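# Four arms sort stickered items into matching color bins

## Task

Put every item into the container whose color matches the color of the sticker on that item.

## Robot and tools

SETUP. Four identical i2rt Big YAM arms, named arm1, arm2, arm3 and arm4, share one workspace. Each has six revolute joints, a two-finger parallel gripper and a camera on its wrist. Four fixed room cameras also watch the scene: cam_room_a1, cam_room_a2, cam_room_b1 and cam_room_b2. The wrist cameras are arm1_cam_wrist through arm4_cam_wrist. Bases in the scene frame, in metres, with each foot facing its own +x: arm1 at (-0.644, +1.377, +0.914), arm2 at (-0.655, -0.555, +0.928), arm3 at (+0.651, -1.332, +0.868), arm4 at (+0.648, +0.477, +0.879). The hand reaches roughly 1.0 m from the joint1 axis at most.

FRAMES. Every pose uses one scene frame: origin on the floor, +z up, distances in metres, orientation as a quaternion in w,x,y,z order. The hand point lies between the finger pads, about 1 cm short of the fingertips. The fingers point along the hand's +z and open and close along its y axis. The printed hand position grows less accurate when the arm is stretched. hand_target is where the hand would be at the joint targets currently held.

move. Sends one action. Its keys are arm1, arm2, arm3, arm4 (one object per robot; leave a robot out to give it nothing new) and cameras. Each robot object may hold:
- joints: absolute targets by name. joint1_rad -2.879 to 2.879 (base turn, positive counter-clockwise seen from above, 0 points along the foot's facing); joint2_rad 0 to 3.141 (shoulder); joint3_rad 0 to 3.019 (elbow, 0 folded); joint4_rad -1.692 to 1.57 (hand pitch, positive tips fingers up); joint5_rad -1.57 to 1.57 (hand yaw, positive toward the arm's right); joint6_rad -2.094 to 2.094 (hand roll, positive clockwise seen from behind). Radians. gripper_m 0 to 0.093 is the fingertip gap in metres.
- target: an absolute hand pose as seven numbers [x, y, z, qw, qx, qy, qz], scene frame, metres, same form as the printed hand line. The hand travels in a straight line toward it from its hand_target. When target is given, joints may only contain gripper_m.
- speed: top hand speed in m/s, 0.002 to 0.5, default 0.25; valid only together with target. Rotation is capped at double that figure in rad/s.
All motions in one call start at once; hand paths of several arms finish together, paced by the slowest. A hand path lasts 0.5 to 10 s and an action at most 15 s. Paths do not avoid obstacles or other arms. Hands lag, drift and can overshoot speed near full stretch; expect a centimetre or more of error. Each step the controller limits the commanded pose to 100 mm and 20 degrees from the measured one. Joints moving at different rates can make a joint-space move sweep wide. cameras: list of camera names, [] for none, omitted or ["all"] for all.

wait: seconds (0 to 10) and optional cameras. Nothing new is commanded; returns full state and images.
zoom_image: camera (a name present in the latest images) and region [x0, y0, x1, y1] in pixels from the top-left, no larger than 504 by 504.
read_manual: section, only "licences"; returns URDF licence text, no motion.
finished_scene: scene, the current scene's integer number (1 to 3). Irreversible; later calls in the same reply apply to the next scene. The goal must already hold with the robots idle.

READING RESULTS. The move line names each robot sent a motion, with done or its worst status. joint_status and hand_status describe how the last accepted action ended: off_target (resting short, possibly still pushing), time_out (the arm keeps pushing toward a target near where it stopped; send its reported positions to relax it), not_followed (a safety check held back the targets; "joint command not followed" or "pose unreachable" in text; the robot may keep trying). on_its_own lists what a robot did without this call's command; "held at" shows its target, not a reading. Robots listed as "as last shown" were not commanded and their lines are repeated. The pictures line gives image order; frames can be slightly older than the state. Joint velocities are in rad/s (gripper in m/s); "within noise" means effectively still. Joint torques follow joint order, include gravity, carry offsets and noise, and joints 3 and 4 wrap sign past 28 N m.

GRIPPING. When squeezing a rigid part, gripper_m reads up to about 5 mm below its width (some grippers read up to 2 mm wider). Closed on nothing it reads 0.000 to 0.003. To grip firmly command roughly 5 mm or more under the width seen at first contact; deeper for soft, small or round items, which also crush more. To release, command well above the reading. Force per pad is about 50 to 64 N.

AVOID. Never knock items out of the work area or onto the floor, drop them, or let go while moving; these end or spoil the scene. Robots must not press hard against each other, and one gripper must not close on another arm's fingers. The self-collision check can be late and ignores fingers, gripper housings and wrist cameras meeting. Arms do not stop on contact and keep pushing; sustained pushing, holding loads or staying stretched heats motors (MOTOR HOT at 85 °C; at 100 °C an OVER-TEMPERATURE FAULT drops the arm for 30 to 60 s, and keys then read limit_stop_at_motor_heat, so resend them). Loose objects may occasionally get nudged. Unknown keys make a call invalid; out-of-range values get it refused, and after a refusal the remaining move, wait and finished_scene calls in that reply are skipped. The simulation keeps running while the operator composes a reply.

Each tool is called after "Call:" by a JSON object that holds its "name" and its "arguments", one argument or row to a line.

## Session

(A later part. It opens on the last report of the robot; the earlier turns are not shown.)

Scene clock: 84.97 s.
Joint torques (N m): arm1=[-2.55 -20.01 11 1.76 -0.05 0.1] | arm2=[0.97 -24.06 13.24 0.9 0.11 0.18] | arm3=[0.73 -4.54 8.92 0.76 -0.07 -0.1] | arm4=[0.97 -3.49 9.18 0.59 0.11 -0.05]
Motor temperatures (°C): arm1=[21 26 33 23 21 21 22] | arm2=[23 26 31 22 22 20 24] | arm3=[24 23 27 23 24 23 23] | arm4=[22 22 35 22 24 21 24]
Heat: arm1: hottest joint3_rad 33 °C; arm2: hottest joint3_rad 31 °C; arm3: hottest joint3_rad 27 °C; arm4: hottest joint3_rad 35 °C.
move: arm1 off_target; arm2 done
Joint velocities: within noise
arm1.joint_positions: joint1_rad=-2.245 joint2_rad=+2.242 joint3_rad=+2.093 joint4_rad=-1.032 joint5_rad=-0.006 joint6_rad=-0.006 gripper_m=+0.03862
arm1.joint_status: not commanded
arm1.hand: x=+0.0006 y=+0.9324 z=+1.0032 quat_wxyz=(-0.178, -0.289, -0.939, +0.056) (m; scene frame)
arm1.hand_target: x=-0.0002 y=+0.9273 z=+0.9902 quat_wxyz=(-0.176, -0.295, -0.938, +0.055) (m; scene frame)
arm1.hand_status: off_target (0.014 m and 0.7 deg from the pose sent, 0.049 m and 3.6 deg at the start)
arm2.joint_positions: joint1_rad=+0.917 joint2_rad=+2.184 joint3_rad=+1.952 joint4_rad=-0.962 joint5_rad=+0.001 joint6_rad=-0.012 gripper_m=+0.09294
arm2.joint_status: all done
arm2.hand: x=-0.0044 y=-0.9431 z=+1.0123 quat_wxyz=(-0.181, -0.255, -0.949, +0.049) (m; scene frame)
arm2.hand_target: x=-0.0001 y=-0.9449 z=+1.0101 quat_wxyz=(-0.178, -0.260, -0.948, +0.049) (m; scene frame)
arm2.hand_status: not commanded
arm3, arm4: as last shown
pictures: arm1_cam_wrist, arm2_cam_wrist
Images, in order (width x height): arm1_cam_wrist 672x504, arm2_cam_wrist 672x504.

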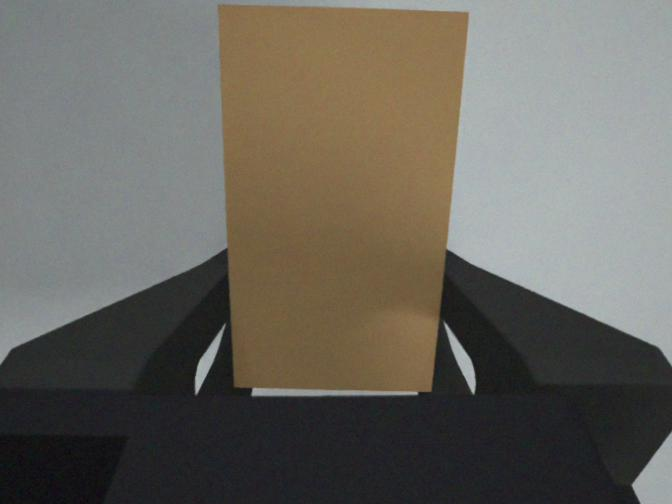

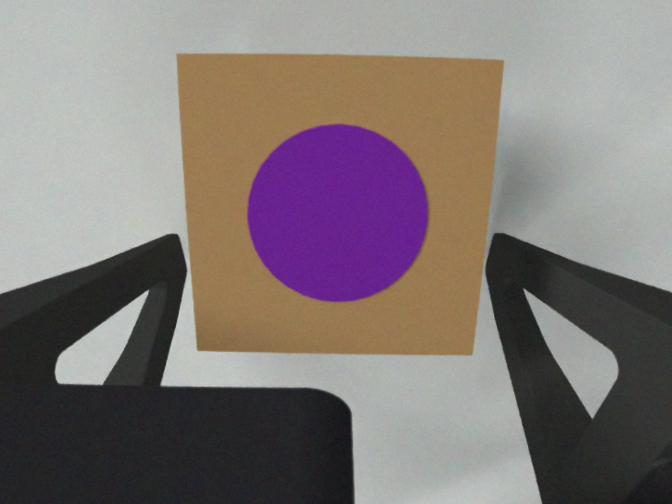

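Call:
{"name": "move", "arguments": {
  "arm1": {"target": [0.0, 0.928, 0.982, 0.1758, 0.2952, 0.9375, -0.0553], "speed": 0.1},
  "arm2": {"target": [-0.381, -0.720, 1.27, 0.1777, 0.2603, 0.9478, -0.0488], "speed": 0.4},
  "arm3": {"target": [0.077, -0.99, 1.12, 0.0748, -0.9251, 0.2548, 0.2716], "speed": 0.3},
  "cameras": ["arm3_cam_wrist"]
}}

Call:
{"name": "move", "arguments": {
  "arm1": {"target": [0.0, 0.930, 0.998, 0.1758, 0.2952, 0.9375, -0.0553], "speed": 0.1},
  "cameras": []
}}

Call:
{"name": "move", "arguments": {
  "arm1": {"joints": {"gripper_m": 0.093}},
  "cameras": ["arm1_cam_wrist","arm3_cam_wrist"]
}}

Scene clock: 94.37 s.
Joint torques (N m): arm1=[-2.37 -20.01 9.88 1.73 0.01 0.12] | arm2=[1.03 -4.95 10.24 1.05 0.12 0.19] | arm3=[1.38 -19.72 13.91 1.17 0.14 -0.09] | arm4=[1.03 -3.08 9.32 0.49 0.12 -0.09]
Motor temperatures (°C): arm1=[21 27 33 23 21 21 22] | arm2=[23 26 31 22 22 20 24] | arm3=[24 23 28 23 24 23 23] | arm4=[22 22 35 22 24 21 24]
Heat: arm1: hottest joint3_rad 33 °C; arm2: hottest joint3_rad 31 °C; arm3: hottest joint3_rad 28 °C; arm4: hottest joint3_rad 35 °C.
move: arm1 off_target; arm2 done; arm3 off_target
Joint velocities: within noise
arm1.joint_positions: joint1_rad=-2.245 joint2_rad=+2.242 joint3_rad=+2.088 joint4_rad=-1.017 joint5_rad=-0.006 joint6_rad=-0.006 gripper_m=+0.03862
arm1.joint_status: not commanded
arm1.hand: x=+0.0022 y=+0.9312 z=+1.0023 quat_wxyz=(-0.182, -0.289, -0.938, +0.058) (m; scene frame)
arm1.hand_target: x=-0.0003 y=+0.9284 z=+0.9823 quat_wxyz=(-0.176, -0.295, -0.938, +0.055) (m; scene frame)
arm1.hand_status: off_target (0.021 m and 1.1 deg from the pose sent, 0.022 m and 0.7 deg at the start)
arm2.joint_positions: joint1_rad=+0.917 joint2_rad=+0.948 joint3_rad=+1.210 joint4_rad=-1.430 joint5_rad=+0.001 joint6_rad=-0.011 gripper_m=+0.09294
arm2.joint_status: not commanded
arm2.hand: x=-0.3798 y=-0.7212 z=+1.2785 quat_wxyz=(-0.193, -0.255, -0.946, +0.053) (m; scene frame)
arm2.hand_target: x=-0.3811 y=-0.7200 z=+1.2701 quat_wxyz=(-0.178, -0.260, -0.948, +0.049) (m; scene frame)
arm2.hand_status: done (0.009 m and 1.9 deg from the pose sent, 0.508 m and 0.7 deg at the start)
arm3.joint_positions: joint1_rad=-1.978 joint2_rad=+1.731 joint3_rad=+1.595 joint4_rad=-0.917 joint5_rad=+0.012 joint6_rad=+0.005 gripper_m=+0.09402
arm3.joint_status: not commanded
arm3.hand: x=+0.0912 y=-0.9989 z=+1.0904 quat_wxyz=(+0.066, -0.933, +0.258, +0.243) (m; scene frame)
arm3.hand_target: x=+0.0785 y=-0.9910 z=+1.1202 quat_wxyz=(+0.075, -0.925, +0.255, +0.272) (m; scene frame)
arm3.hand_status: off_target (0.034 m and 3.5 deg from the pose sent, 0.356 m and 0.8 deg at the start)
arm4: as last shown
pictures: arm3_cam_wrist
Images, in order (width x height): arm3_cam_wrist 672x504.

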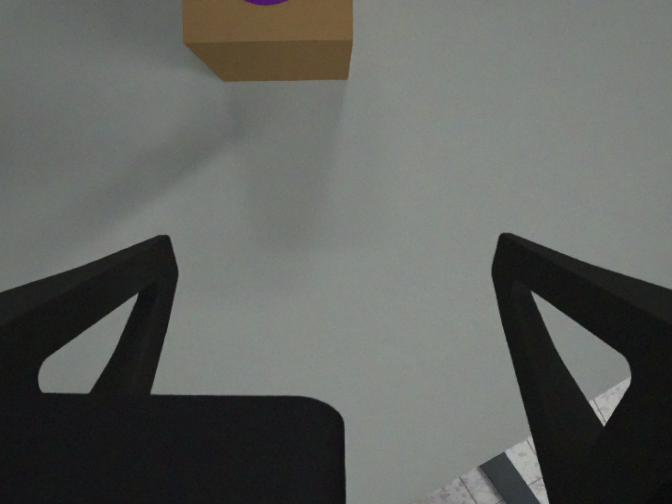

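Scene clock: 95.33 s.
Joint torques (N m): arm1=[-2.37 -20.48 11.85 0.39 0.02 0.09] | arm2=[1.03 -4.89 10.22 1.03 0.13 0.19] | arm3=[1.55 -19.84 13.94 1.16 0.12 -0.09] | arm4=[0.79 -3.55 9.25 0.49 0.08 -0.08]
Motor temperatures (°C): arm1=[21 27 33 23 21 21 22] | arm2=[23 26 31 22 22 20 23] | arm3=[24 23 28 23 24 23 23] | arm4=[22 22 35 22 24 21 24]
Heat: arm1: hottest joint3_rad 33 °C; arm2: hottest joint3_rad 31 °C; arm3: hottest joint3_rad 28 °C; arm4: hottest joint3_rad 35 °C.
move: arm1 done
Joint velocities: within noise
arm1.joint_positions: joint1_rad=-2.245 joint2_rad=+2.242 joint3_rad=+2.088 joint4_rad=-1.017 joint5_rad=-0.006 joint6_rad=-0.004 gripper_m=+0.03862
arm1.joint_status: not commanded
arm1.hand: x=+0.0022 y=+0.9313 z=+1.0023 quat_wxyz=(-0.182, -0.290, -0.938, +0.058) (m; scene frame)
arm1.hand_target: x=+0.0001 y=+0.9301 z=+0.9981 quat_wxyz=(-0.176, -0.295, -0.937, +0.055) (m; scene frame)
arm1.hand_status: done (0.005 m and 1.0 deg from the pose sent, 0.005 m and 1.1 deg at the start)
arm2, arm3, arm4: as last shown
pictures: none
No camera images: "cameras" was empty.

Scene clock: 95.97 s.
Joint torques (N m): arm1=[-1.26 -20.42 11.78 0.49 -0.06 0.09] | arm2=[0.85 -4.84 10.25 1.02 0.12 0.2] | arm3=[1.49 -19.84 13.89 1.17 0.11 -0.09] | arm4=[0.79 -3.55 9.31 0.62 0.15 -0.07]
Motor temperatures (°C): arm1=[21 27 33 23 21 21 22] | arm2=[23 26 31 22 22 20 23] | arm3=[24 23 28 23 24 23 23] | arm4=[22 22 35 22 24 21 24]
Heat: arm1: hottest joint3_rad 33 °C; arm2: hottest joint3_rad 31 °C; arm3: hottest joint3_rad 28 °C; arm4: hottest joint3_rad 35 °C.
move: arm1 done
Joint velocities: within noise
arm1.joint_positions: joint1_rad=-2.252 joint2_rad=+2.241 joint3_rad=+2.088 joint4_rad=-1.018 joint5_rad=-0.004 joint6_rad=+0.000 gripper_m=+0.09296
arm1.joint_status: all done
arm1.hand: x=-0.0011 y=+0.9266 z=+1.0028 quat_wxyz=(-0.182, -0.295, -0.936, +0.059) (m; scene frame)
arm1.hand_target: x=+0.0001 y=+0.9301 z=+0.9980 quat_wxyz=(-0.176, -0.295, -0.937, +0.055) (m; scene frame)
arm1.hand_status: not commanded
arm2, arm3, arm4: as last shown
pictures: arm1_cam_wrist, arm3_cam_wrist
Images, in order (width x height): arm1_cam_wrist 672x504, arm3_cam_wrist 672x504.

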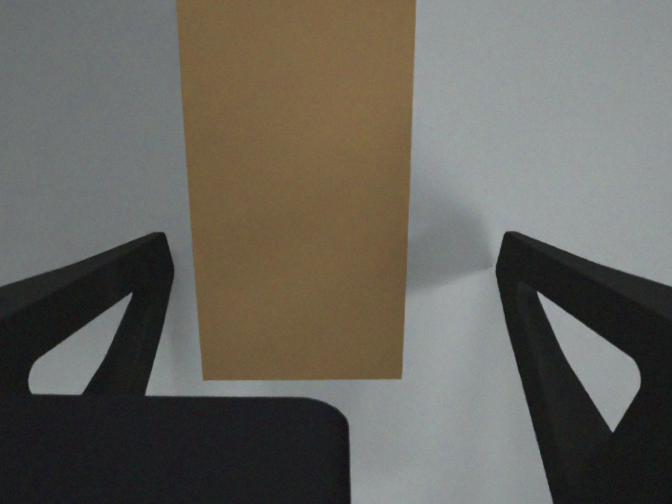

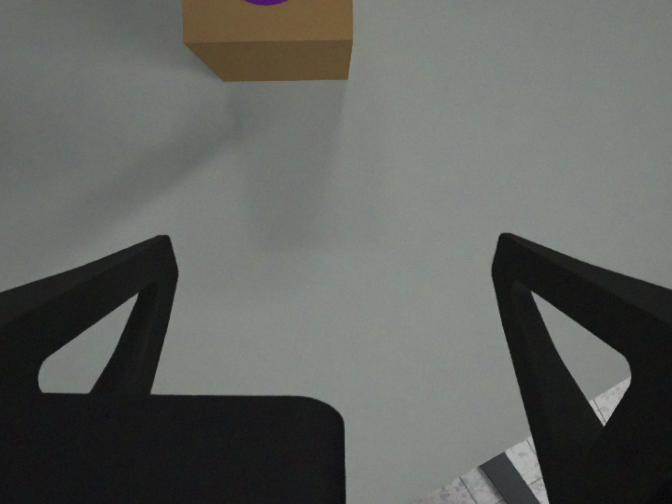

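Call:
{"name": "move", "arguments": {
  "arm1": {"target": [-0.38, 1.194, 1.25, 0.1758, 0.2952, 0.9375, -0.0553], "speed": 0.4},
  "arm3": {"target": [-0.011, -0.965, 1.035, 0.0748, -0.9251, 0.2548, 0.2716], "speed": 0.15},
  "arm4": {"target": [0.11, 0.88, 1.12, 0.0841, -0.9157, 0.2865, 0.2689], "speed": 0.3},
  "cameras": ["arm3_cam_wrist","arm4_cam_wrist"]
}}

Scene clock: 116.07 s.
Joint torques (N m): arm1=[-1.85 -1.9 11.17 0.69 -0.03 -0.03] | arm2=[0.91 -4.89 10.25 1.03 0.13 0.18] | arm3=[2.37 -21.66 13.59 1.47 0.11 0] | arm4=[-0.03 -19.02 12.77 1.11 -0.07 -0.09]
Motor temperatures (°C): arm1=[20 28 33 23 21 21 22] | arm2=[23 26 31 22 22 20 23] | arm3=[24 24 31 23 24 23 23] | arm4=[22 22 36 22 24 21 24]
Heat: arm1: hottest joint3_rad 33 °C; arm2: hottest joint3_rad 31 °C; arm3: hottest joint3_rad 31 °C; arm4: hottest joint3_rad 36 °C.
move: arm1 done; arm3 off_target; arm4 off_target
Joint velocities: within noise
arm1.joint_positions: joint1_rad=-2.252 joint2_rad=+0.935 joint3_rad=+1.179 joint4_rad=-1.419 joint5_rad=-0.008 joint6_rad=+0.004 gripper_m=+0.09297
arm1.joint_status: not commanded
arm1.hand: x=-0.3786 y=+1.1948 z=+1.2504 quat_wxyz=(-0.181, -0.296, -0.936, +0.056) (m; scene frame)
arm1.hand_target: x=-0.3800 y=+1.1941 z=+1.2499 quat_wxyz=(-0.176, -0.295, -0.938, +0.055) (m; scene frame)
arm1.hand_status: done (0.002 m and 0.7 deg from the pose sent, 0.525 m and 0.9 deg at the start)
arm2: as last shown
arm3.joint_positions: joint1_rad=-1.960 joint2_rad=+1.986 joint3_rad=+1.780 joint4_rad=-0.830 joint5_rad=+0.030 joint6_rad=+0.023 gripper_m=+0.09401
arm3.joint_status: not commanded
arm3.hand: x=+0.0113 y=-0.9655 z=+1.0217 quat_wxyz=(+0.071, -0.930, +0.259, +0.251) (m; scene frame)
arm3.hand_target: x=-0.0097 y=-0.9658 z=+1.0353 quat_wxyz=(+0.075, -0.925, +0.255, +0.272) (m; scene frame)
arm3.hand_status: off_target (0.026 m and 2.6 deg from the pose sent, 0.121 m and 3.5 deg at the start)
arm4.joint_positions: joint1_rad=+0.878 joint2_rad=+1.748 joint3_rad=+1.590 joint4_rad=-0.894 joint5_rad=-0.011 joint6_rad=-0.020 gripper_m=+0.09402
arm4.joint_status: not commanded
arm4.hand: x=+0.1216 y=+0.8661 z=+1.0979 quat_wxyz=(-0.075, +0.921, -0.292, -0.246) (m; scene frame)
arm4.hand_target: x=+0.1113 y=+0.8792 z=+1.1202 quat_wxyz=(-0.084, +0.916, -0.287, -0.269) (m; scene frame)
arm4.hand_status: off_target (0.029 m and 2.9 deg from the pose sent, 0.369 m and 1.1 deg at the start)
pictures: arm3_cam_wrist, arm4_cam_wrist
Images, in order (width x height): arm3_cam_wrist 672x504, arm4_cam_wrist 672x504.

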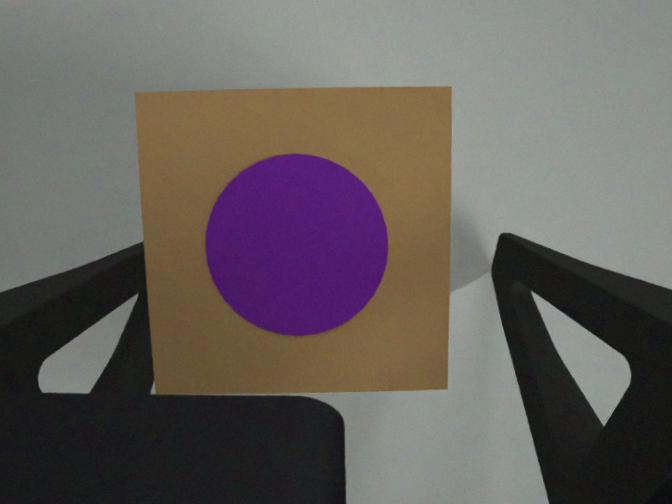

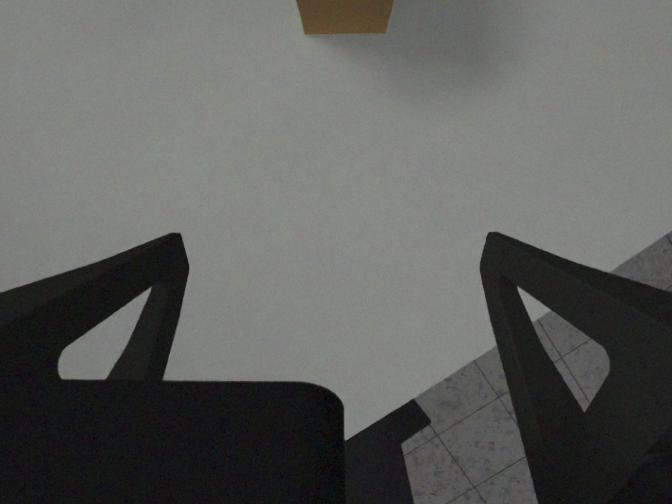

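Call:
{"name": "move", "arguments": {
  "arm3": {"joints": {"gripper_m": 0.044}},
  "arm4": {"target": [0.014, 0.950, 1.030, 0.0841, -0.9157, 0.2865, 0.2689], "speed": 0.2},
  "cameras": ["arm3_cam_wrist","arm4_cam_wrist"]
}}

Scene clock: 126.60 s.
Joint torques (N m): arm1=[-1.9 -1.96 11.37 0.72 -0.04 -0.08] | arm2=[0.97 -4.84 10.22 1.02 0.12 0.19] | arm3=[2.49 -21.71 13.57 1.48 0.13 0.01] | arm4=[0.67 -22.77 12.55 0.98 -0.04 -0.07]
Motor temperatures (°C): arm1=[20 27 33 23 21 21 21] | arm2=[23 26 31 22 22 20 23] | arm3=[24 25 32 23 24 23 23] | arm4=[22 23 36 22 24 21 24]
Heat: arm1: hottest joint3_rad 33 °C; arm2: hottest joint3_rad 31 °C; arm3: hottest joint3_rad 32 °C; arm4: hottest joint3_rad 36 °C.
move: arm3 off_target; arm4 off_target
Joint velocities: within noise
arm1, arm2: as last shown
arm1.joint_positions: joint1_rad=-2.252 joint2_rad=+0.935 joint3_rad=+1.179 joint4_rad=-1.419 joint5_rad=-0.008 joint6_rad=+0.003 gripper_m=+0.09297
arm3.joint_positions: joint1_rad=-1.959 joint2_rad=+1.986 joint3_rad=+1.780 joint4_rad=-0.830 joint5_rad=+0.030 joint6_rad=+0.023 gripper_m=+0.05299
arm3.joint_status: gripper_m off_target (ended at +0.05302, target +0.04400)
arm3.hand: x=+0.0109 y=-0.9663 z=+1.0217 quat_wxyz=(+0.071, -0.930, +0.259, +0.251) (m; scene frame)
arm3.hand_target: x=-0.0097 y=-0.9659 z=+1.0353 quat_wxyz=(+0.075, -0.925, +0.255, +0.272) (m; scene frame)
arm3.hand_status: not commanded
arm4.joint_positions: joint1_rad=+0.877 joint2_rad=+2.104 joint3_rad=+1.922 joint4_rad=-0.849 joint5_rad=-0.011 joint6_rad=-0.020 gripper_m=+0.09401
arm4.joint_status: not commanded
arm4.hand: x=+0.0251 y=+0.9377 z=+1.0222 quat_wxyz=(-0.079, +0.918, -0.292, -0.255) (m; scene frame)
arm4.hand_target: x=+0.0148 y=+0.9493 z=+1.0301 quat_wxyz=(-0.084, +0.916, -0.287, -0.269) (m; scene frame)
arm4.hand_status: off_target (0.018 m and 1.8 deg from the pose sent, 0.152 m and 2.9 deg at the start)
pictures: arm3_cam_wrist, arm4_cam_wrist
Images, in order (width x height): arm3_cam_wrist 672x504, arm4_cam_wrist 672x504.

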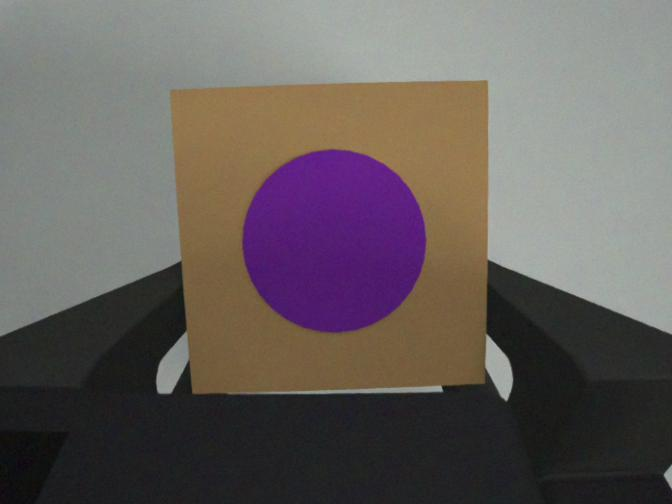

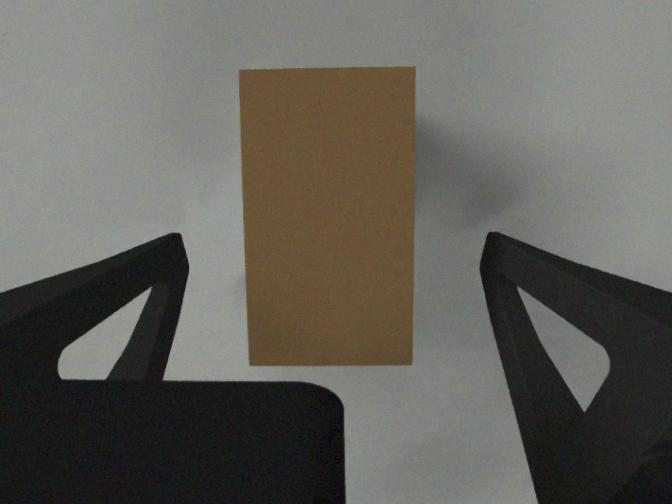

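Call:
{"name": "move", "arguments": {
  "arm3": {"target": [0.06, -0.99, 1.14, 0.0748, -0.9251, 0.2548, 0.2716], "speed": 0.25},
  "arm4": {"joints": {"gripper_m": 0.028}},
  "cameras": ["arm4_cam_wrist"]
}}

Call:
{"name": "move", "arguments": {
  "arm3": {"target": [0.376, -1.163, 1.25, 0.0748, -0.9251, 0.2548, 0.2716], "speed": 0.4},
  "arm4": {"target": [0.09, 0.895, 1.14, 0.0841, -0.9157, 0.2865, 0.2689], "speed": 0.25},
  "cameras": ["arm3_cam_wrist","arm4_cam_wrist"]
}}

Scene clock: 143.10 s.
Joint torques (N m): arm1=[-1.79 -1.79 11.32 0.61 -0.03 -0.05] | arm2=[0.97 -4.89 10.24 1.03 0.12 0.19] | arm3=[1.14 -19.78 9.29 0.91 -0.06 -0.13] | arm4=[0.5 -22.83 12.53 1.11 -0.07 -0.05]
Motor temperatures (°C): arm1=[20 26 33 23 21 21 21] | arm2=[23 26 31 22 22 20 23] | arm3=[24 26 33 23 24 23 24] | arm4=[22 24 36 22 24 21 24]
Heat: arm1: hottest joint3_rad 33 °C; arm2: hottest joint3_rad 31 °C; arm3: hottest joint3_rad 33 °C; arm4: hottest joint3_rad 36 °C.
move: arm3 done; arm4 off_target
Joint velocities: within noise
arm1, arm2: as last shown
arm3.joint_positions: joint1_rad=-1.959 joint2_rad=+1.764 joint3_rad=+1.762 joint4_rad=-0.976 joint5_rad=+0.025 joint6_rad=+0.022 gripper_m=+0.05299
arm3.joint_status: not commanded
arm3.hand: x=+0.0585 y=-0.9921 z=+1.1468 quat_wxyz=(+0.076, -0.923, +0.256, +0.278) (m; scene frame)
arm3.hand_target: x=+0.0600 y=-0.9900 z=+1.1399 quat_wxyz=(+0.075, -0.925, +0.255, +0.272) (m; scene frame)
arm3.hand_status: done (0.007 m and 0.9 deg from the pose sent, 0.130 m and 2.6 deg at the start)
arm4.joint_positions: joint1_rad=+0.877 joint2_rad=+2.104 joint3_rad=+1.922 joint4_rad=-0.849 joint5_rad=-0.011 joint6_rad=-0.021 gripper_m=+0.03923
arm4.joint_status: gripper_m off_target (ended at +0.03926, target +0.02800)
arm4.hand: x=+0.0250 y=+0.9378 z=+1.0224 quat_wxyz=(-0.079, +0.918, -0.291, -0.256) (m; scene frame)
arm4.hand_target: x=+0.0148 y=+0.9493 z=+1.0300 quat_wxyz=(-0.084, +0.916, -0.287, -0.269) (m; scene frame)
arm4.hand_status: not commanded
pictures: arm4_cam_wrist
Images, in order (width x height): arm4_cam_wrist 672x504.

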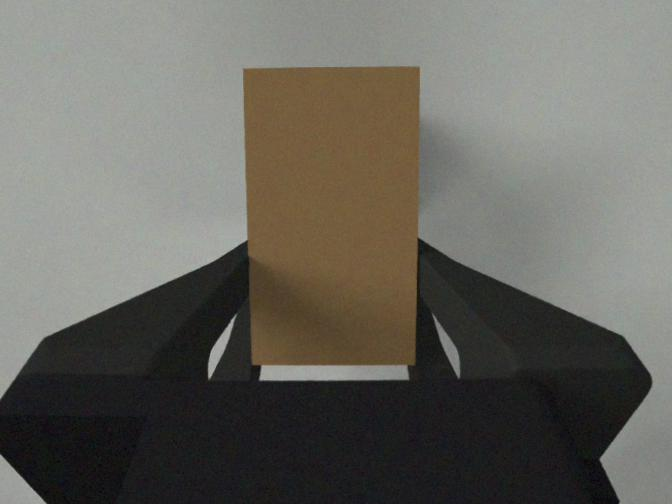

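Scene clock: 144.97 s.
Joint torques (N m): arm1=[-2.73 -1.67 11.25 0.76 -0.04 -0.03] | arm2=[1.03 -4.89 10.24 1.01 0.12 0.19] | arm3=[0.21 -4.19 8.8 0.96 -0.06 -0.13] | arm4=[0.5 -22.12 9.35 0.62 -0.05 -0.08]
Motor temperatures (°C): arm1=[20 26 33 23 21 21 21] | arm2=[23 26 31 22 22 20 23] | arm3=[24 26 33 23 24 23 24] | arm4=[22 24 36 22 24 21 25]
Heat: arm1: hottest joint3_rad 33 °C; arm2: hottest joint3_rad 31 °C; arm3: hottest joint3_rad 33 °C; arm4: hottest joint3_rad 36 °C.
move: arm3 done; arm4 done
Joint velocities: within noise
arm1, arm2: as last shown
arm3.joint_positions: joint1_rad=-1.962 joint2_rad=+0.857 joint3_rad=+1.207 joint4_rad=-1.334 joint5_rad=+0.017 joint6_rad=+0.011 gripper_m=+0.05299
arm3.joint_status: not commanded
arm3.hand: x=+0.3733 y=-1.1665 z=+1.2524 quat_wxyz=(+0.074, -0.925, +0.252, +0.276) (m; scene frame)
arm3.hand_target: x=+0.3760 y=-1.1631 z=+1.2499 quat_wxyz=(+0.075, -0.925, +0.255, +0.271) (m; scene frame)
arm3.hand_status: done (0.005 m and 0.6 deg from the pose sent, 0.375 m and 0.9 deg at the start)
arm4.joint_positions: joint1_rad=+0.877 joint2_rad=+1.837 joint3_rad=+1.789 joint4_rad=-0.957 joint5_rad=-0.012 joint6_rad=-0.021 gripper_m=+0.03923
arm4.joint_status: not commanded
arm4.hand: x=+0.0854 y=+0.8937 z=+1.1321 quat_wxyz=(-0.083, +0.915, -0.290, -0.267) (m; scene frame)
arm4.hand_target: x=+0.0899 y=+0.8949 z=+1.1400 quat_wxyz=(-0.084, +0.916, -0.287, -0.269) (m; scene frame)
arm4.hand_status: done (0.009 m and 0.5 deg from the pose sent, 0.141 m and 1.7 deg at the start)
pictures: arm3_cam_wrist, arm4_cam_wrist
Images, in order (width x height): arm3_cam_wrist 672x504, arm4_cam_wrist 672x504.

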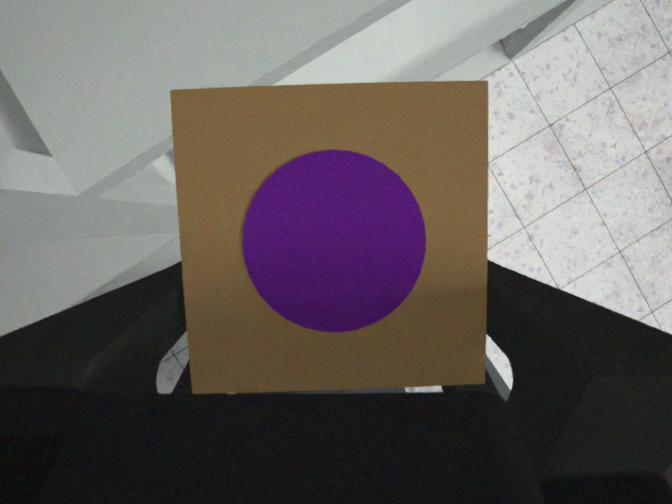

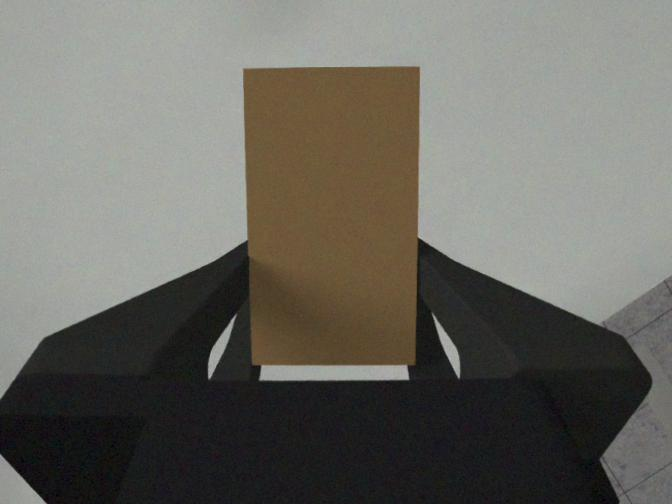

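Call:
{"name": "move", "arguments": {
  "arm4": {"target": [0.387, 0.661, 1.25, 0.0841, -0.9157, 0.2865, 0.2689], "speed": 0.4},
  "arm3": {"joints": {"joint1_rad": 1.77, "joint2_rad": 0.835, "joint3_rad": 1.10, "joint4_rad": -1.265, "joint5_rad": 0, "joint6_rad": 0}},
  "cameras": []
}}

Call:
{"name": "move", "arguments": {
  "arm4": {"joints": {"joint1_rad": -1.897, "joint2_rad": 0.835, "joint3_rad": 1.10, "joint4_rad": -1.265, "joint5_rad": 0, "joint6_rad": 0}},
  "arm3": {"target": [1.20, -1.289, 0.86, 0.2815, -0.0379, 0.9587, 0.0111], "speed": 0.3},
  "cameras": ["arm3_cam_wrist","arm4_cam_wrist"]
}}

Scene clock: 159.33 s.
Joint torques (N m): arm1=[-2.43 -1.96 11.29 0.51 -0.09 -0.06] | arm2=[0.97 -4.84 10.19 1.01 0.13 0.19] | arm3=[1.79 -4.89 9.61 1.29 0.14 -0.11] | arm4=[1.38 -2.96 9.03 0.72 0.22 0.13]
Motor temperatures (°C): arm1=[20 25 33 23 21 21 21] | arm2=[23 25 31 22 22 20 23] | arm3=[24 25 33 23 24 23 24] | arm4=[22 25 36 22 24 21 25]
Heat: arm1: hottest joint3_rad 33 °C; arm2: hottest joint3_rad 31 °C; arm3: hottest joint3_rad 33 °C; arm4: hottest joint3_rad 36 °C.
move: arm3 done; arm4 done
Joint velocities: within noise
arm1, arm2: as last shown
arm3.joint_positions: joint1_rad=+1.761 joint2_rad=+0.845 joint3_rad=+1.096 joint4_rad=-1.270 joint5_rad=-0.003 joint6_rad=+0.006 gripper_m=+0.05291
arm3.joint_status: all done
arm3.hand: x=+0.9700 y=-1.3047 z=+1.2119 quat_wxyz=(-0.273, +0.033, -0.962, -0.005) (m; scene frame)
arm3.hand_target: x=+0.9691 y=-1.3022 z=+1.2177 quat_wxyz=(-0.282, +0.040, -0.959, -0.004) (m; scene frame)
arm3.hand_status: not commanded
arm4.joint_positions: joint1_rad=+0.906 joint2_rad=+0.846 joint3_rad=+1.159 joint4_rad=-1.305 joint5_rad=+0.004 joint6_rad=-0.013 gripper_m=+0.03923
arm4.joint_status: not commanded
arm4.hand: x=+0.3881 y=+0.6622 z=+1.2508 quat_wxyz=(-0.087, +0.915, -0.282, -0.273) (m; scene frame)
arm4.hand_target: x=+0.3870 y=+0.6610 z=+1.2501 quat_wxyz=(-0.084, +0.916, -0.286, -0.269) (m; scene frame)
arm4.hand_status: done (0.002 m and 0.8 deg from the pose sent, 0.399 m and 0.5 deg at the start)
pictures: none
No camera images: "cameras" was empty.

Scene clock: 161.60 s.
Joint torques (N m): arm1=[-1.96 -2.32 11.33 0.61 -0.04 -0.03] | arm2=[0.97 -4.89 10.25 1.02 0.13 0.19] | arm3=[1.49 -16.85 9.44 1.62 -0.07 -0.09] | arm4=[0.97 -4.66 9.74 1.1 0.06 0.17]
Motor temperatures (°C): arm1=[20 25 33 23 21 21 21] | arm2=[23 25 31 22 22 20 23] | arm3=[24 25 32 23 24 23 24] | arm4=[22 25 36 22 24 21 25]
Heat: arm1: hottest joint3_rad 33 °C; arm2: hottest joint3_rad 31 °C; arm3: hottest joint3_rad 32 °C; arm4: hottest joint3_rad 36 °C.
move: arm3 off_target; arm4 done
Joint velocities: within noise
arm1: as last shown
arm2.joint_positions: joint1_rad=+0.917 joint2_rad=+0.948 joint3_rad=+1.210 joint4_rad=-1.430 joint5_rad=+0.001 joint6_rad=-0.011 gripper_m=+0.09294
arm2.joint_status: not commanded
arm2.hand: x=-0.3798 y=-0.7212 z=+1.2785 quat_wxyz=(-0.193, -0.255, -0.946, +0.053) (m; scene frame)
arm2.hand_target: x=-0.3811 y=-0.7200 z=+1.2701 quat_wxyz=(-0.178, -0.260, -0.948, +0.049) (m; scene frame)
arm2.hand_status: not commanded
arm3.joint_positions: joint1_rad=+1.761 joint2_rad=+1.787 joint3_rad=+0.882 joint4_rad=-0.164 joint5_rad=-0.012 joint6_rad=+0.006 gripper_m=+0.05291
arm3.joint_status: not commanded
arm3.hand: x=+1.1736 y=-1.2941 z=+0.8378 quat_wxyz=(-0.249, +0.034, -0.968, -0.008) (m; scene frame)
arm3.hand_target: x=+1.1987 y=-1.2890 z=+0.8608 quat_wxyz=(-0.281, +0.038, -0.959, -0.011) (m; scene frame)
arm3.hand_status: off_target (0.035 m and 3.9 deg from the pose sent, 0.421 m and 1.4 deg at the start)
arm4.joint_positions: joint1_rad=-1.896 joint2_rad=+0.843 joint3_rad=+1.089 joint4_rad=-1.274 joint5_rad=+0.001 joint6_rad=-0.011 gripper_m=+0.03930
arm4.joint_status: all done
arm4.hand: x=+0.9559 y=+0.3934 z=+1.2189 quat_wxyz=(-0.263, -0.123, -0.956, +0.040) (m; scene frame)
arm4.hand_target: x=+0.9574 y=+0.3930 z=+1.2279 quat_wxyz=(-0.277, -0.129, -0.951, +0.040) (m; scene frame)
arm4.hand_status: not commanded
pictures: arm3_cam_wrist, arm4_cam_wrist
Images, in order (width x height): arm3_cam_wrist 672x504, arm4_cam_wrist 672x504.

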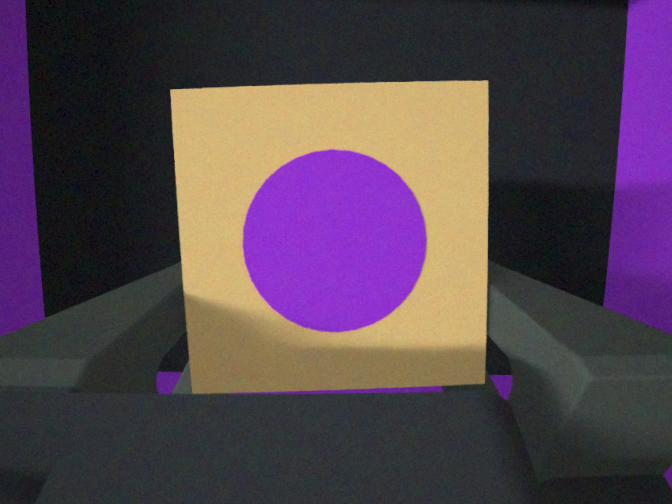

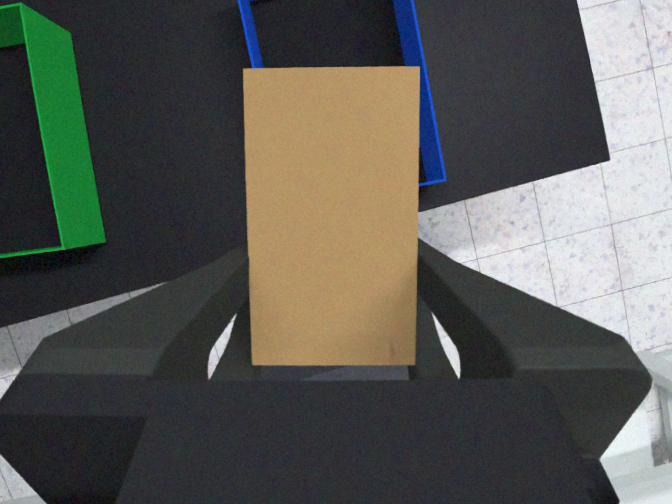

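Call:
{"name": "move", "arguments": {
  "arm3": {"target": [1.195, -1.286, 0.737, 0.2815, -0.0379, 0.9587, 0.0111], "speed": 0.1},
  "arm4": {"target": [1.138, 0.340, 0.86, 0.2791, 0.1291, 0.9508, -0.0379], "speed": 0.35},
  "cameras": ["arm3_cam_wrist","arm4_cam_wrist"]
}}

Scene clock: 167.77 s.
Joint torques (N m): arm1=[-2.78 -2.08 11.28 0.65 -0.04 -0.04] | arm2=[0.91 -4.78 10.24 1.03 0.13 0.19] | arm3=[2.02 -14.97 5.87 1.65 0.11 0.01] | arm4=[0.15 -15.15 7.73 1.44 -0.02 0.15]
Motor temperatures (°C): arm1=[20 25 33 23 21 21 21] | arm2=[23 25 31 22 22 20 23] | arm3=[24 25 32 23 24 23 24] | arm4=[22 25 37 22 24 21 26]
Heat: arm1: hottest joint3_rad 33 °C; arm2: hottest joint3_rad 31 °C; arm3: hottest joint3_rad 32 °C; arm4: hottest joint3_rad 37 °C.
move: arm3 off_target; arm4 off_target
Joint velocities: within noise
arm1, arm2: as last shown
arm3.joint_positions: joint1_rad=+1.762 joint2_rad=+2.051 joint3_rad=+0.884 joint4_rad=+0.161 joint5_rad=-0.010 joint6_rad=+0.006 gripper_m=+0.05291
arm3.joint_status: not commanded
arm3.hand: x=+1.1885 y=-1.2940 z=+0.7435 quat_wxyz=(-0.279, +0.034, -0.960, -0.009) (m; scene frame)
arm3.hand_target: x=+1.1946 y=-1.2859 z=+0.7373 quat_wxyz=(-0.282, +0.038, -0.959, -0.011) (m; scene frame)
arm3.hand_status: off_target (0.012 m and 0.6 deg from the pose sent, 0.103 m and 3.9 deg at the start)
arm4.joint_positions: joint1_rad=-1.896 joint2_rad=+1.729 joint3_rad=+0.758 joint4_rad=-0.087 joint5_rad=-0.003 joint6_rad=-0.011 gripper_m=+0.03930
arm4.joint_status: not commanded
arm4.hand: x=+1.1152 y=+0.3485 z=+0.8417 quat_wxyz=(-0.249, -0.123, -0.960, +0.036) (m; scene frame)
arm4.hand_target: x=+1.1369 y=+0.3402 z=+0.8606 quat_wxyz=(-0.279, -0.129, -0.951, +0.038) (m; scene frame)
arm4.hand_status: off_target (0.030 m and 3.6 deg from the pose sent, 0.406 m and 2.0 deg at the start)
pictures: arm3_cam_wrist, arm4_cam_wrist
Images, in order (width x height): arm3_cam_wrist 672x504, arm4_cam_wrist 672x504.

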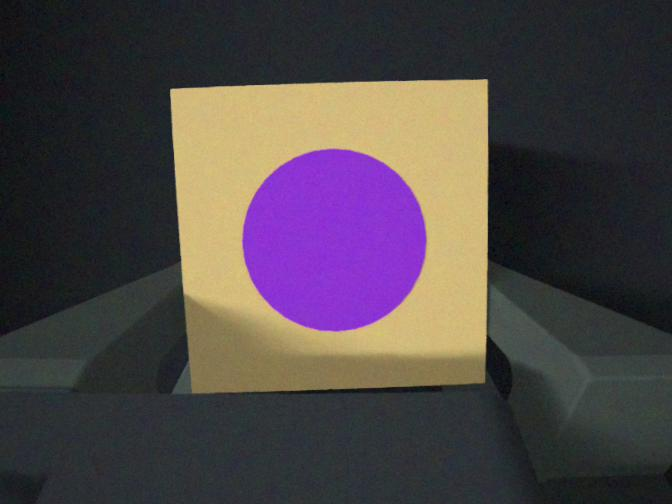

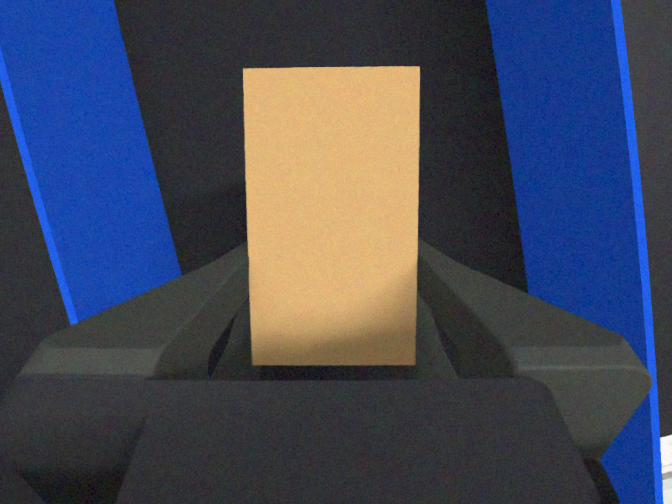

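Call:
{"name": "move", "arguments": {
  "arm3": {"target": [1.195, -1.286, 0.722, 0.2815, -0.0379, 0.9587, 0.0111], "speed": 0.08},
  "arm4": {"target": [1.130, 0.343, 0.737, 0.2791, 0.1291, 0.9508, -0.0379], "speed": 0.12},
  "cameras": ["arm3_cam_wrist","arm4_cam_wrist"]
}}

Scene clock: 173.97 s.
Joint torques (N m): arm1=[-2.2 -1.73 11.38 0.75 -0.06 -0.03] | arm2=[1.03 -4.84 10.21 1.03 0.12 0.19] | arm3=[2.26 -12.98 5.7 1.22 0.11 0.02] | arm4=[0.44 -12.81 4.21 1.35 0.04 0.17]
Motor temperatures (°C): arm1=[20 25 33 23 21 21 21] | arm2=[23 25 31 22 22 20 23] | arm3=[24 25 31 23 24 23 24] | arm4=[22 25 36 22 24 21 26]
Heat: arm1: hottest joint3_rad 33 °C; arm2: hottest joint3_rad 31 °C; arm3: hottest joint3_rad 31 °C; arm4: hottest joint3_rad 36 °C.
move: arm3 off_target; arm4 off_target
Joint velocities: within noise
arm1, arm2: as last shown
arm3.joint_positions: joint1_rad=+1.762 joint2_rad=+2.067 joint3_rad=+0.891 joint4_rad=+0.206 joint5_rad=-0.010 joint6_rad=+0.006 gripper_m=+0.05291
arm3.joint_status: not commanded
arm3.hand: x=+1.1974 y=-1.2934 z=+0.7432 quat_wxyz=(-0.296, +0.034, -0.955, -0.009) (m; scene frame)
arm3.hand_target: x=+1.1938 y=-1.2862 z=+0.7227 quat_wxyz=(-0.281, +0.038, -0.959, -0.011) (m; scene frame)
arm3.hand_status: off_target (0.023 m and 1.8 deg from the pose sent, 0.024 m and 0.6 deg at the start)
arm4.joint_positions: joint1_rad=-1.896 joint2_rad=+2.026 joint3_rad=+0.760 joint4_rad=+0.275 joint5_rad=-0.003 joint6_rad=-0.010 gripper_m=+0.03930
arm4.joint_status: not commanded
arm4.hand: x=+1.1281 y=+0.3445 z=+0.7479 quat_wxyz=(-0.281, -0.123, -0.951, +0.040) (m; scene frame)
arm4.hand_target: x=+1.1297 y=+0.3430 z=+0.7373 quat_wxyz=(-0.279, -0.129, -0.951, +0.038) (m; scene frame)
arm4.hand_status: off_target (0.011 m and 0.8 deg from the pose sent, 0.106 m and 3.6 deg at the start)
pictures: arm3_cam_wrist, arm4_cam_wrist
Images, in order (width x height): arm3_cam_wrist 672x504, arm4_cam_wrist 672x504.

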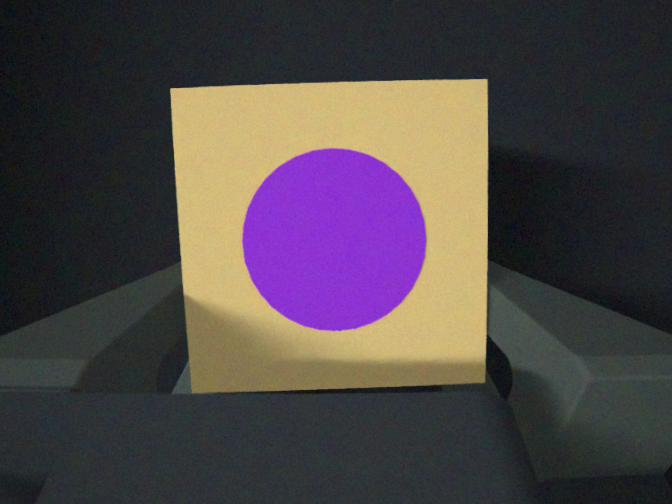

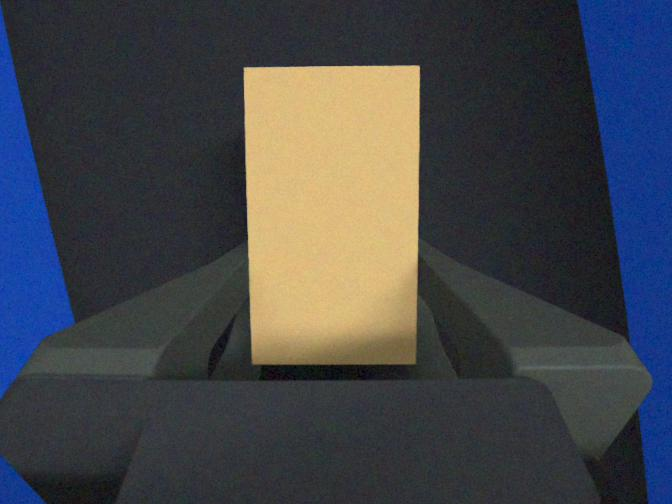

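Call:
{"name": "move", "arguments": {
  "arm3": {"target": [1.195, -1.290, 0.739, 0.2815, -0.0379, 0.9587, 0.0111], "speed": 0.08},
  "arm4": {"target": [1.130, 0.343, 0.743, 0.2791, 0.1291, 0.9508, -0.0379], "speed": 0.08},
  "cameras": []
}}

Call:
{"name": "move", "arguments": {
  "arm3": {"joints": {"gripper_m": 0.093}},
  "arm4": {"joints": {"gripper_m": 0.093}},
  "cameras": []
}}

Call:
{"name": "move", "arguments": {
  "arm3": {"target": [1.15, -1.293, 0.95, 0.2815, -0.0379, 0.9587, 0.0111], "speed": 0.3},
  "arm4": {"target": [1.09, 0.355, 0.95, 0.2791, 0.1291, 0.9508, -0.0379], "speed": 0.3},
  "cameras": ["arm3_cam_wrist","arm4_cam_wrist"]
}}

Scene clock: 181.10 s.
Joint torques (N m): arm1=[-2.26 -2.02 11.21 0.62 -0.06 -0.07] | arm2=[0.97 -4.78 10.24 1.03 0.12 0.2] | arm3=[1.49 -16.85 5.08 0.21 -0.09 -0.06] | arm4=[0.62 -14.27 4.03 1.03 0.04 0.15]
Motor temperatures (°C): arm1=[20 25 33 23 21 21 21] | arm2=[23 25 31 22 22 20 23] | arm3=[24 25 31 23 24 23 24] | arm4=[22 24 35 22 24 21 26]
Heat: arm1: hottest joint3_rad 33 °C; arm2: hottest joint3_rad 31 °C; arm3: hottest joint3_rad 31 °C; arm4: hottest joint3_rad 35 °C.
move: arm3 done; arm4 done
Joint velocities: within noise
arm1.joint_positions: joint1_rad=-2.252 joint2_rad=+0.935 joint3_rad=+1.179 joint4_rad=-1.419 joint5_rad=-0.008 joint6_rad=+0.003 gripper_m=+0.09297
arm1.joint_status: not commanded
arm1.hand: x=-0.3786 y=+1.1948 z=+1.2504 quat_wxyz=(-0.181, -0.296, -0.936, +0.056) (m; scene frame)
arm1.hand_target: x=-0.3800 y=+1.1941 z=+1.2499 quat_wxyz=(-0.176, -0.295, -0.938, +0.055) (m; scene frame)
arm1.hand_status: not commanded
arm2: as last shown
arm3.joint_positions: joint1_rad=+1.762 joint2_rad=+2.064 joint3_rad=+0.893 joint4_rad=+0.191 joint5_rad=-0.010 joint6_rad=+0.006 gripper_m=+0.05291
arm3.joint_status: not commanded
arm3.hand: x=+1.1964 y=-1.2935 z=+0.7434 quat_wxyz=(-0.291, +0.034, -0.956, -0.009) (m; scene frame)
arm3.hand_target: x=+1.1950 y=-1.2899 z=+0.7392 quat_wxyz=(-0.282, +0.038, -0.959, -0.011) (m; scene frame)
arm3.hand_status: done (0.006 m and 1.2 deg from the pose sent, 0.006 m and 1.8 deg at the start)
arm4.joint_positions: joint1_rad=-1.896 joint2_rad=+2.026 joint3_rad=+0.760 joint4_rad=+0.275 joint5_rad=-0.003 joint6_rad=-0.010 gripper_m=+0.03930
arm4.joint_status: not commanded
arm4.hand: x=+1.1281 y=+0.3445 z=+0.7479 quat_wxyz=(-0.281, -0.123, -0.951, +0.040) (m; scene frame)
arm4.hand_target: x=+1.1299 y=+0.3429 z=+0.7431 quat_wxyz=(-0.279, -0.129, -0.951, +0.038) (m; scene frame)
arm4.hand_status: done (0.005 m and 0.8 deg from the pose sent, 0.005 m and 0.8 deg at the start)
pictures: none
No camera images: "cameras" was empty.

Scene clock: 181.70 s.
Joint torques (N m): arm1=[-2.26 -1.32 11.47 0.72 -0.03 -0.09] | arm2=[1.14 -4.89 10.22 1.05 0.13 0.19] | arm3=[1.44 -16.67 5.03 0.51 -0.09 -0.06] | arm4=[0.62 -14.68 3.95 0.87 0.05 0.15]
Motor temperatures (°C): arm1=[20 25 33 23 21 21 21] | arm2=[23 25 31 22 22 20 23] | arm3=[24 25 30 23 24 23 24] | arm4=[22 24 35 22 24 21 26]
Heat: arm1: hottest joint3_rad 33 °C; arm2: hottest joint3_rad 31 °C; arm3: hottest joint3_rad 30 °C; arm4: hottest joint3_rad 35 °C.
move: arm3 done; arm4 done
Joint velocities: within noise
arm1, arm2: as last shown
arm3.joint_positions: joint1_rad=+1.762 joint2_rad=+2.064 joint3_rad=+0.893 joint4_rad=+0.185 joint5_rad=-0.010 joint6_rad=+0.007 gripper_m=+0.09295
arm3.joint_status: all done
arm3.hand: x=+1.1952 y=-1.2936 z=+0.7425 quat_wxyz=(-0.288, +0.034, -0.957, -0.009) (m; scene frame)
arm3.hand_target: x=+1.1950 y=-1.2899 z=+0.7390 quat_wxyz=(-0.282, +0.038, -0.959, -0.011) (m; scene frame)
arm3.hand_status: not commanded
arm4.joint_positions: joint1_rad=-1.896 joint2_rad=+2.026 joint3_rad=+0.760 joint4_rad=+0.275 joint5_rad=-0.003 joint6_rad=-0.009 gripper_m=+0.09292
arm4.joint_status: all done
arm4.hand: x=+1.1281 y=+0.3445 z=+0.7479 quat_wxyz=(-0.281, -0.123, -0.951, +0.040) (m; scene frame)
arm4.hand_target: x=+1.1299 y=+0.3429 z=+0.7431 quat_wxyz=(-0.279, -0.129, -0.951, +0.038) (m; scene frame)
arm4.hand_status: not commanded
pictures: none
No camera images: "cameras" was empty.

Scene clock: 183.10 s.
Joint torques (N m): arm1=[-2.37 -1.38 11.26 0.61 -0.03 -0.05] | arm2=[0.97 -4.84 10.22 1.01 0.13 0.19] | arm3=[1.08 -11.75 9.31 0.77 -0.08 -0.12] | arm4=[0.5 -9.99 9.32 0.7 0.04 0.12]
Motor temperatures (°C): arm1=[20 25 33 23 21 21 21] | arm2=[23 25 31 22 22 20 23] | arm3=[24 25 30 23 24 23 24] | arm4=[22 24 35 22 24 21 26]
Heat: arm1: hottest joint3_rad 33 °C; arm2: hottest joint3_rad 31 °C; arm3: hottest joint3_rad 30 °C; arm4: hottest joint3_rad 35 °C.
move: arm3 done; arm4 off_target
Joint velocities: within noise
arm1, arm2: as last shown
arm3.joint_positions: joint1_rad=+1.762 joint2_rad=+1.478 joint3_rad=+0.842 joint4_rad=-0.365 joint5_rad=-0.014 joint6_rad=+0.007 gripper_m=+0.09296
arm3.joint_status: not commanded
arm3.hand: x=+1.1436 y=-1.2938 z=+0.9471 quat_wxyz=(-0.281, +0.034, -0.959, -0.011) (m; scene frame)
arm3.hand_target: x=+1.1498 y=-1.2929 z=+0.9499 quat_wxyz=(-0.281, +0.038, -0.959, -0.011) (m; scene frame)
arm3.hand_status: done (0.007 m and 0.4 deg from the pose sent, 0.212 m and 1.0 deg at the start)
arm4.joint_positions: joint1_rad=-1.896 joint2_rad=+1.392 joint3_rad=+0.703 joint4_rad=-0.318 joint5_rad=-0.003 joint6_rad=-0.009 gripper_m=+0.09292
arm4.joint_status: not commanded
arm4.hand: x=+1.0798 y=+0.3587 z=+0.9420 quat_wxyz=(-0.274, -0.123, -0.953, +0.039) (m; scene frame)
arm4.hand_target: x=+1.0896 y=+0.3550 z=+0.9500 quat_wxyz=(-0.279, -0.129, -0.951, +0.038) (m; scene frame)
arm4.hand_status: off_target (0.014 m and 1.0 deg from the pose sent, 0.206 m and 0.8 deg at the start)
pictures: arm3_cam_wrist, arm4_cam_wrist
Images, in order (width x height): arm3_cam_wrist 672x504, arm4_cam_wrist 672x504.

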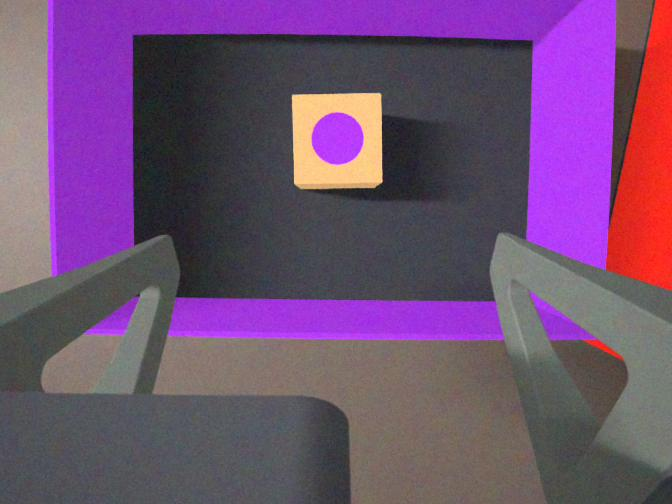

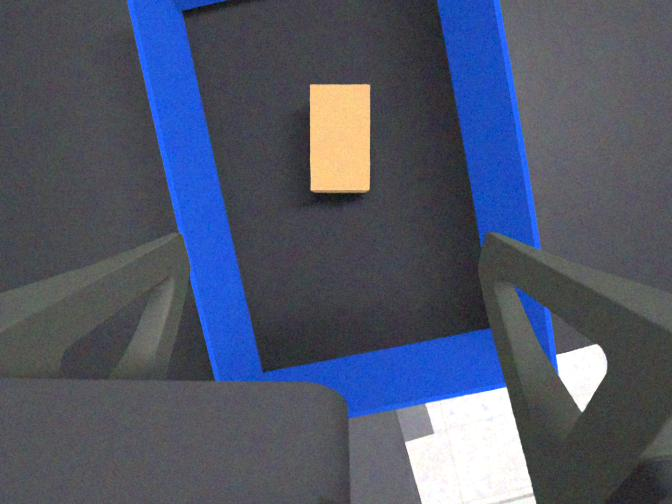

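Call:
{"name": "finished_scene", "arguments": {
  "scene": 2
}}

The scene is finished: the task was done.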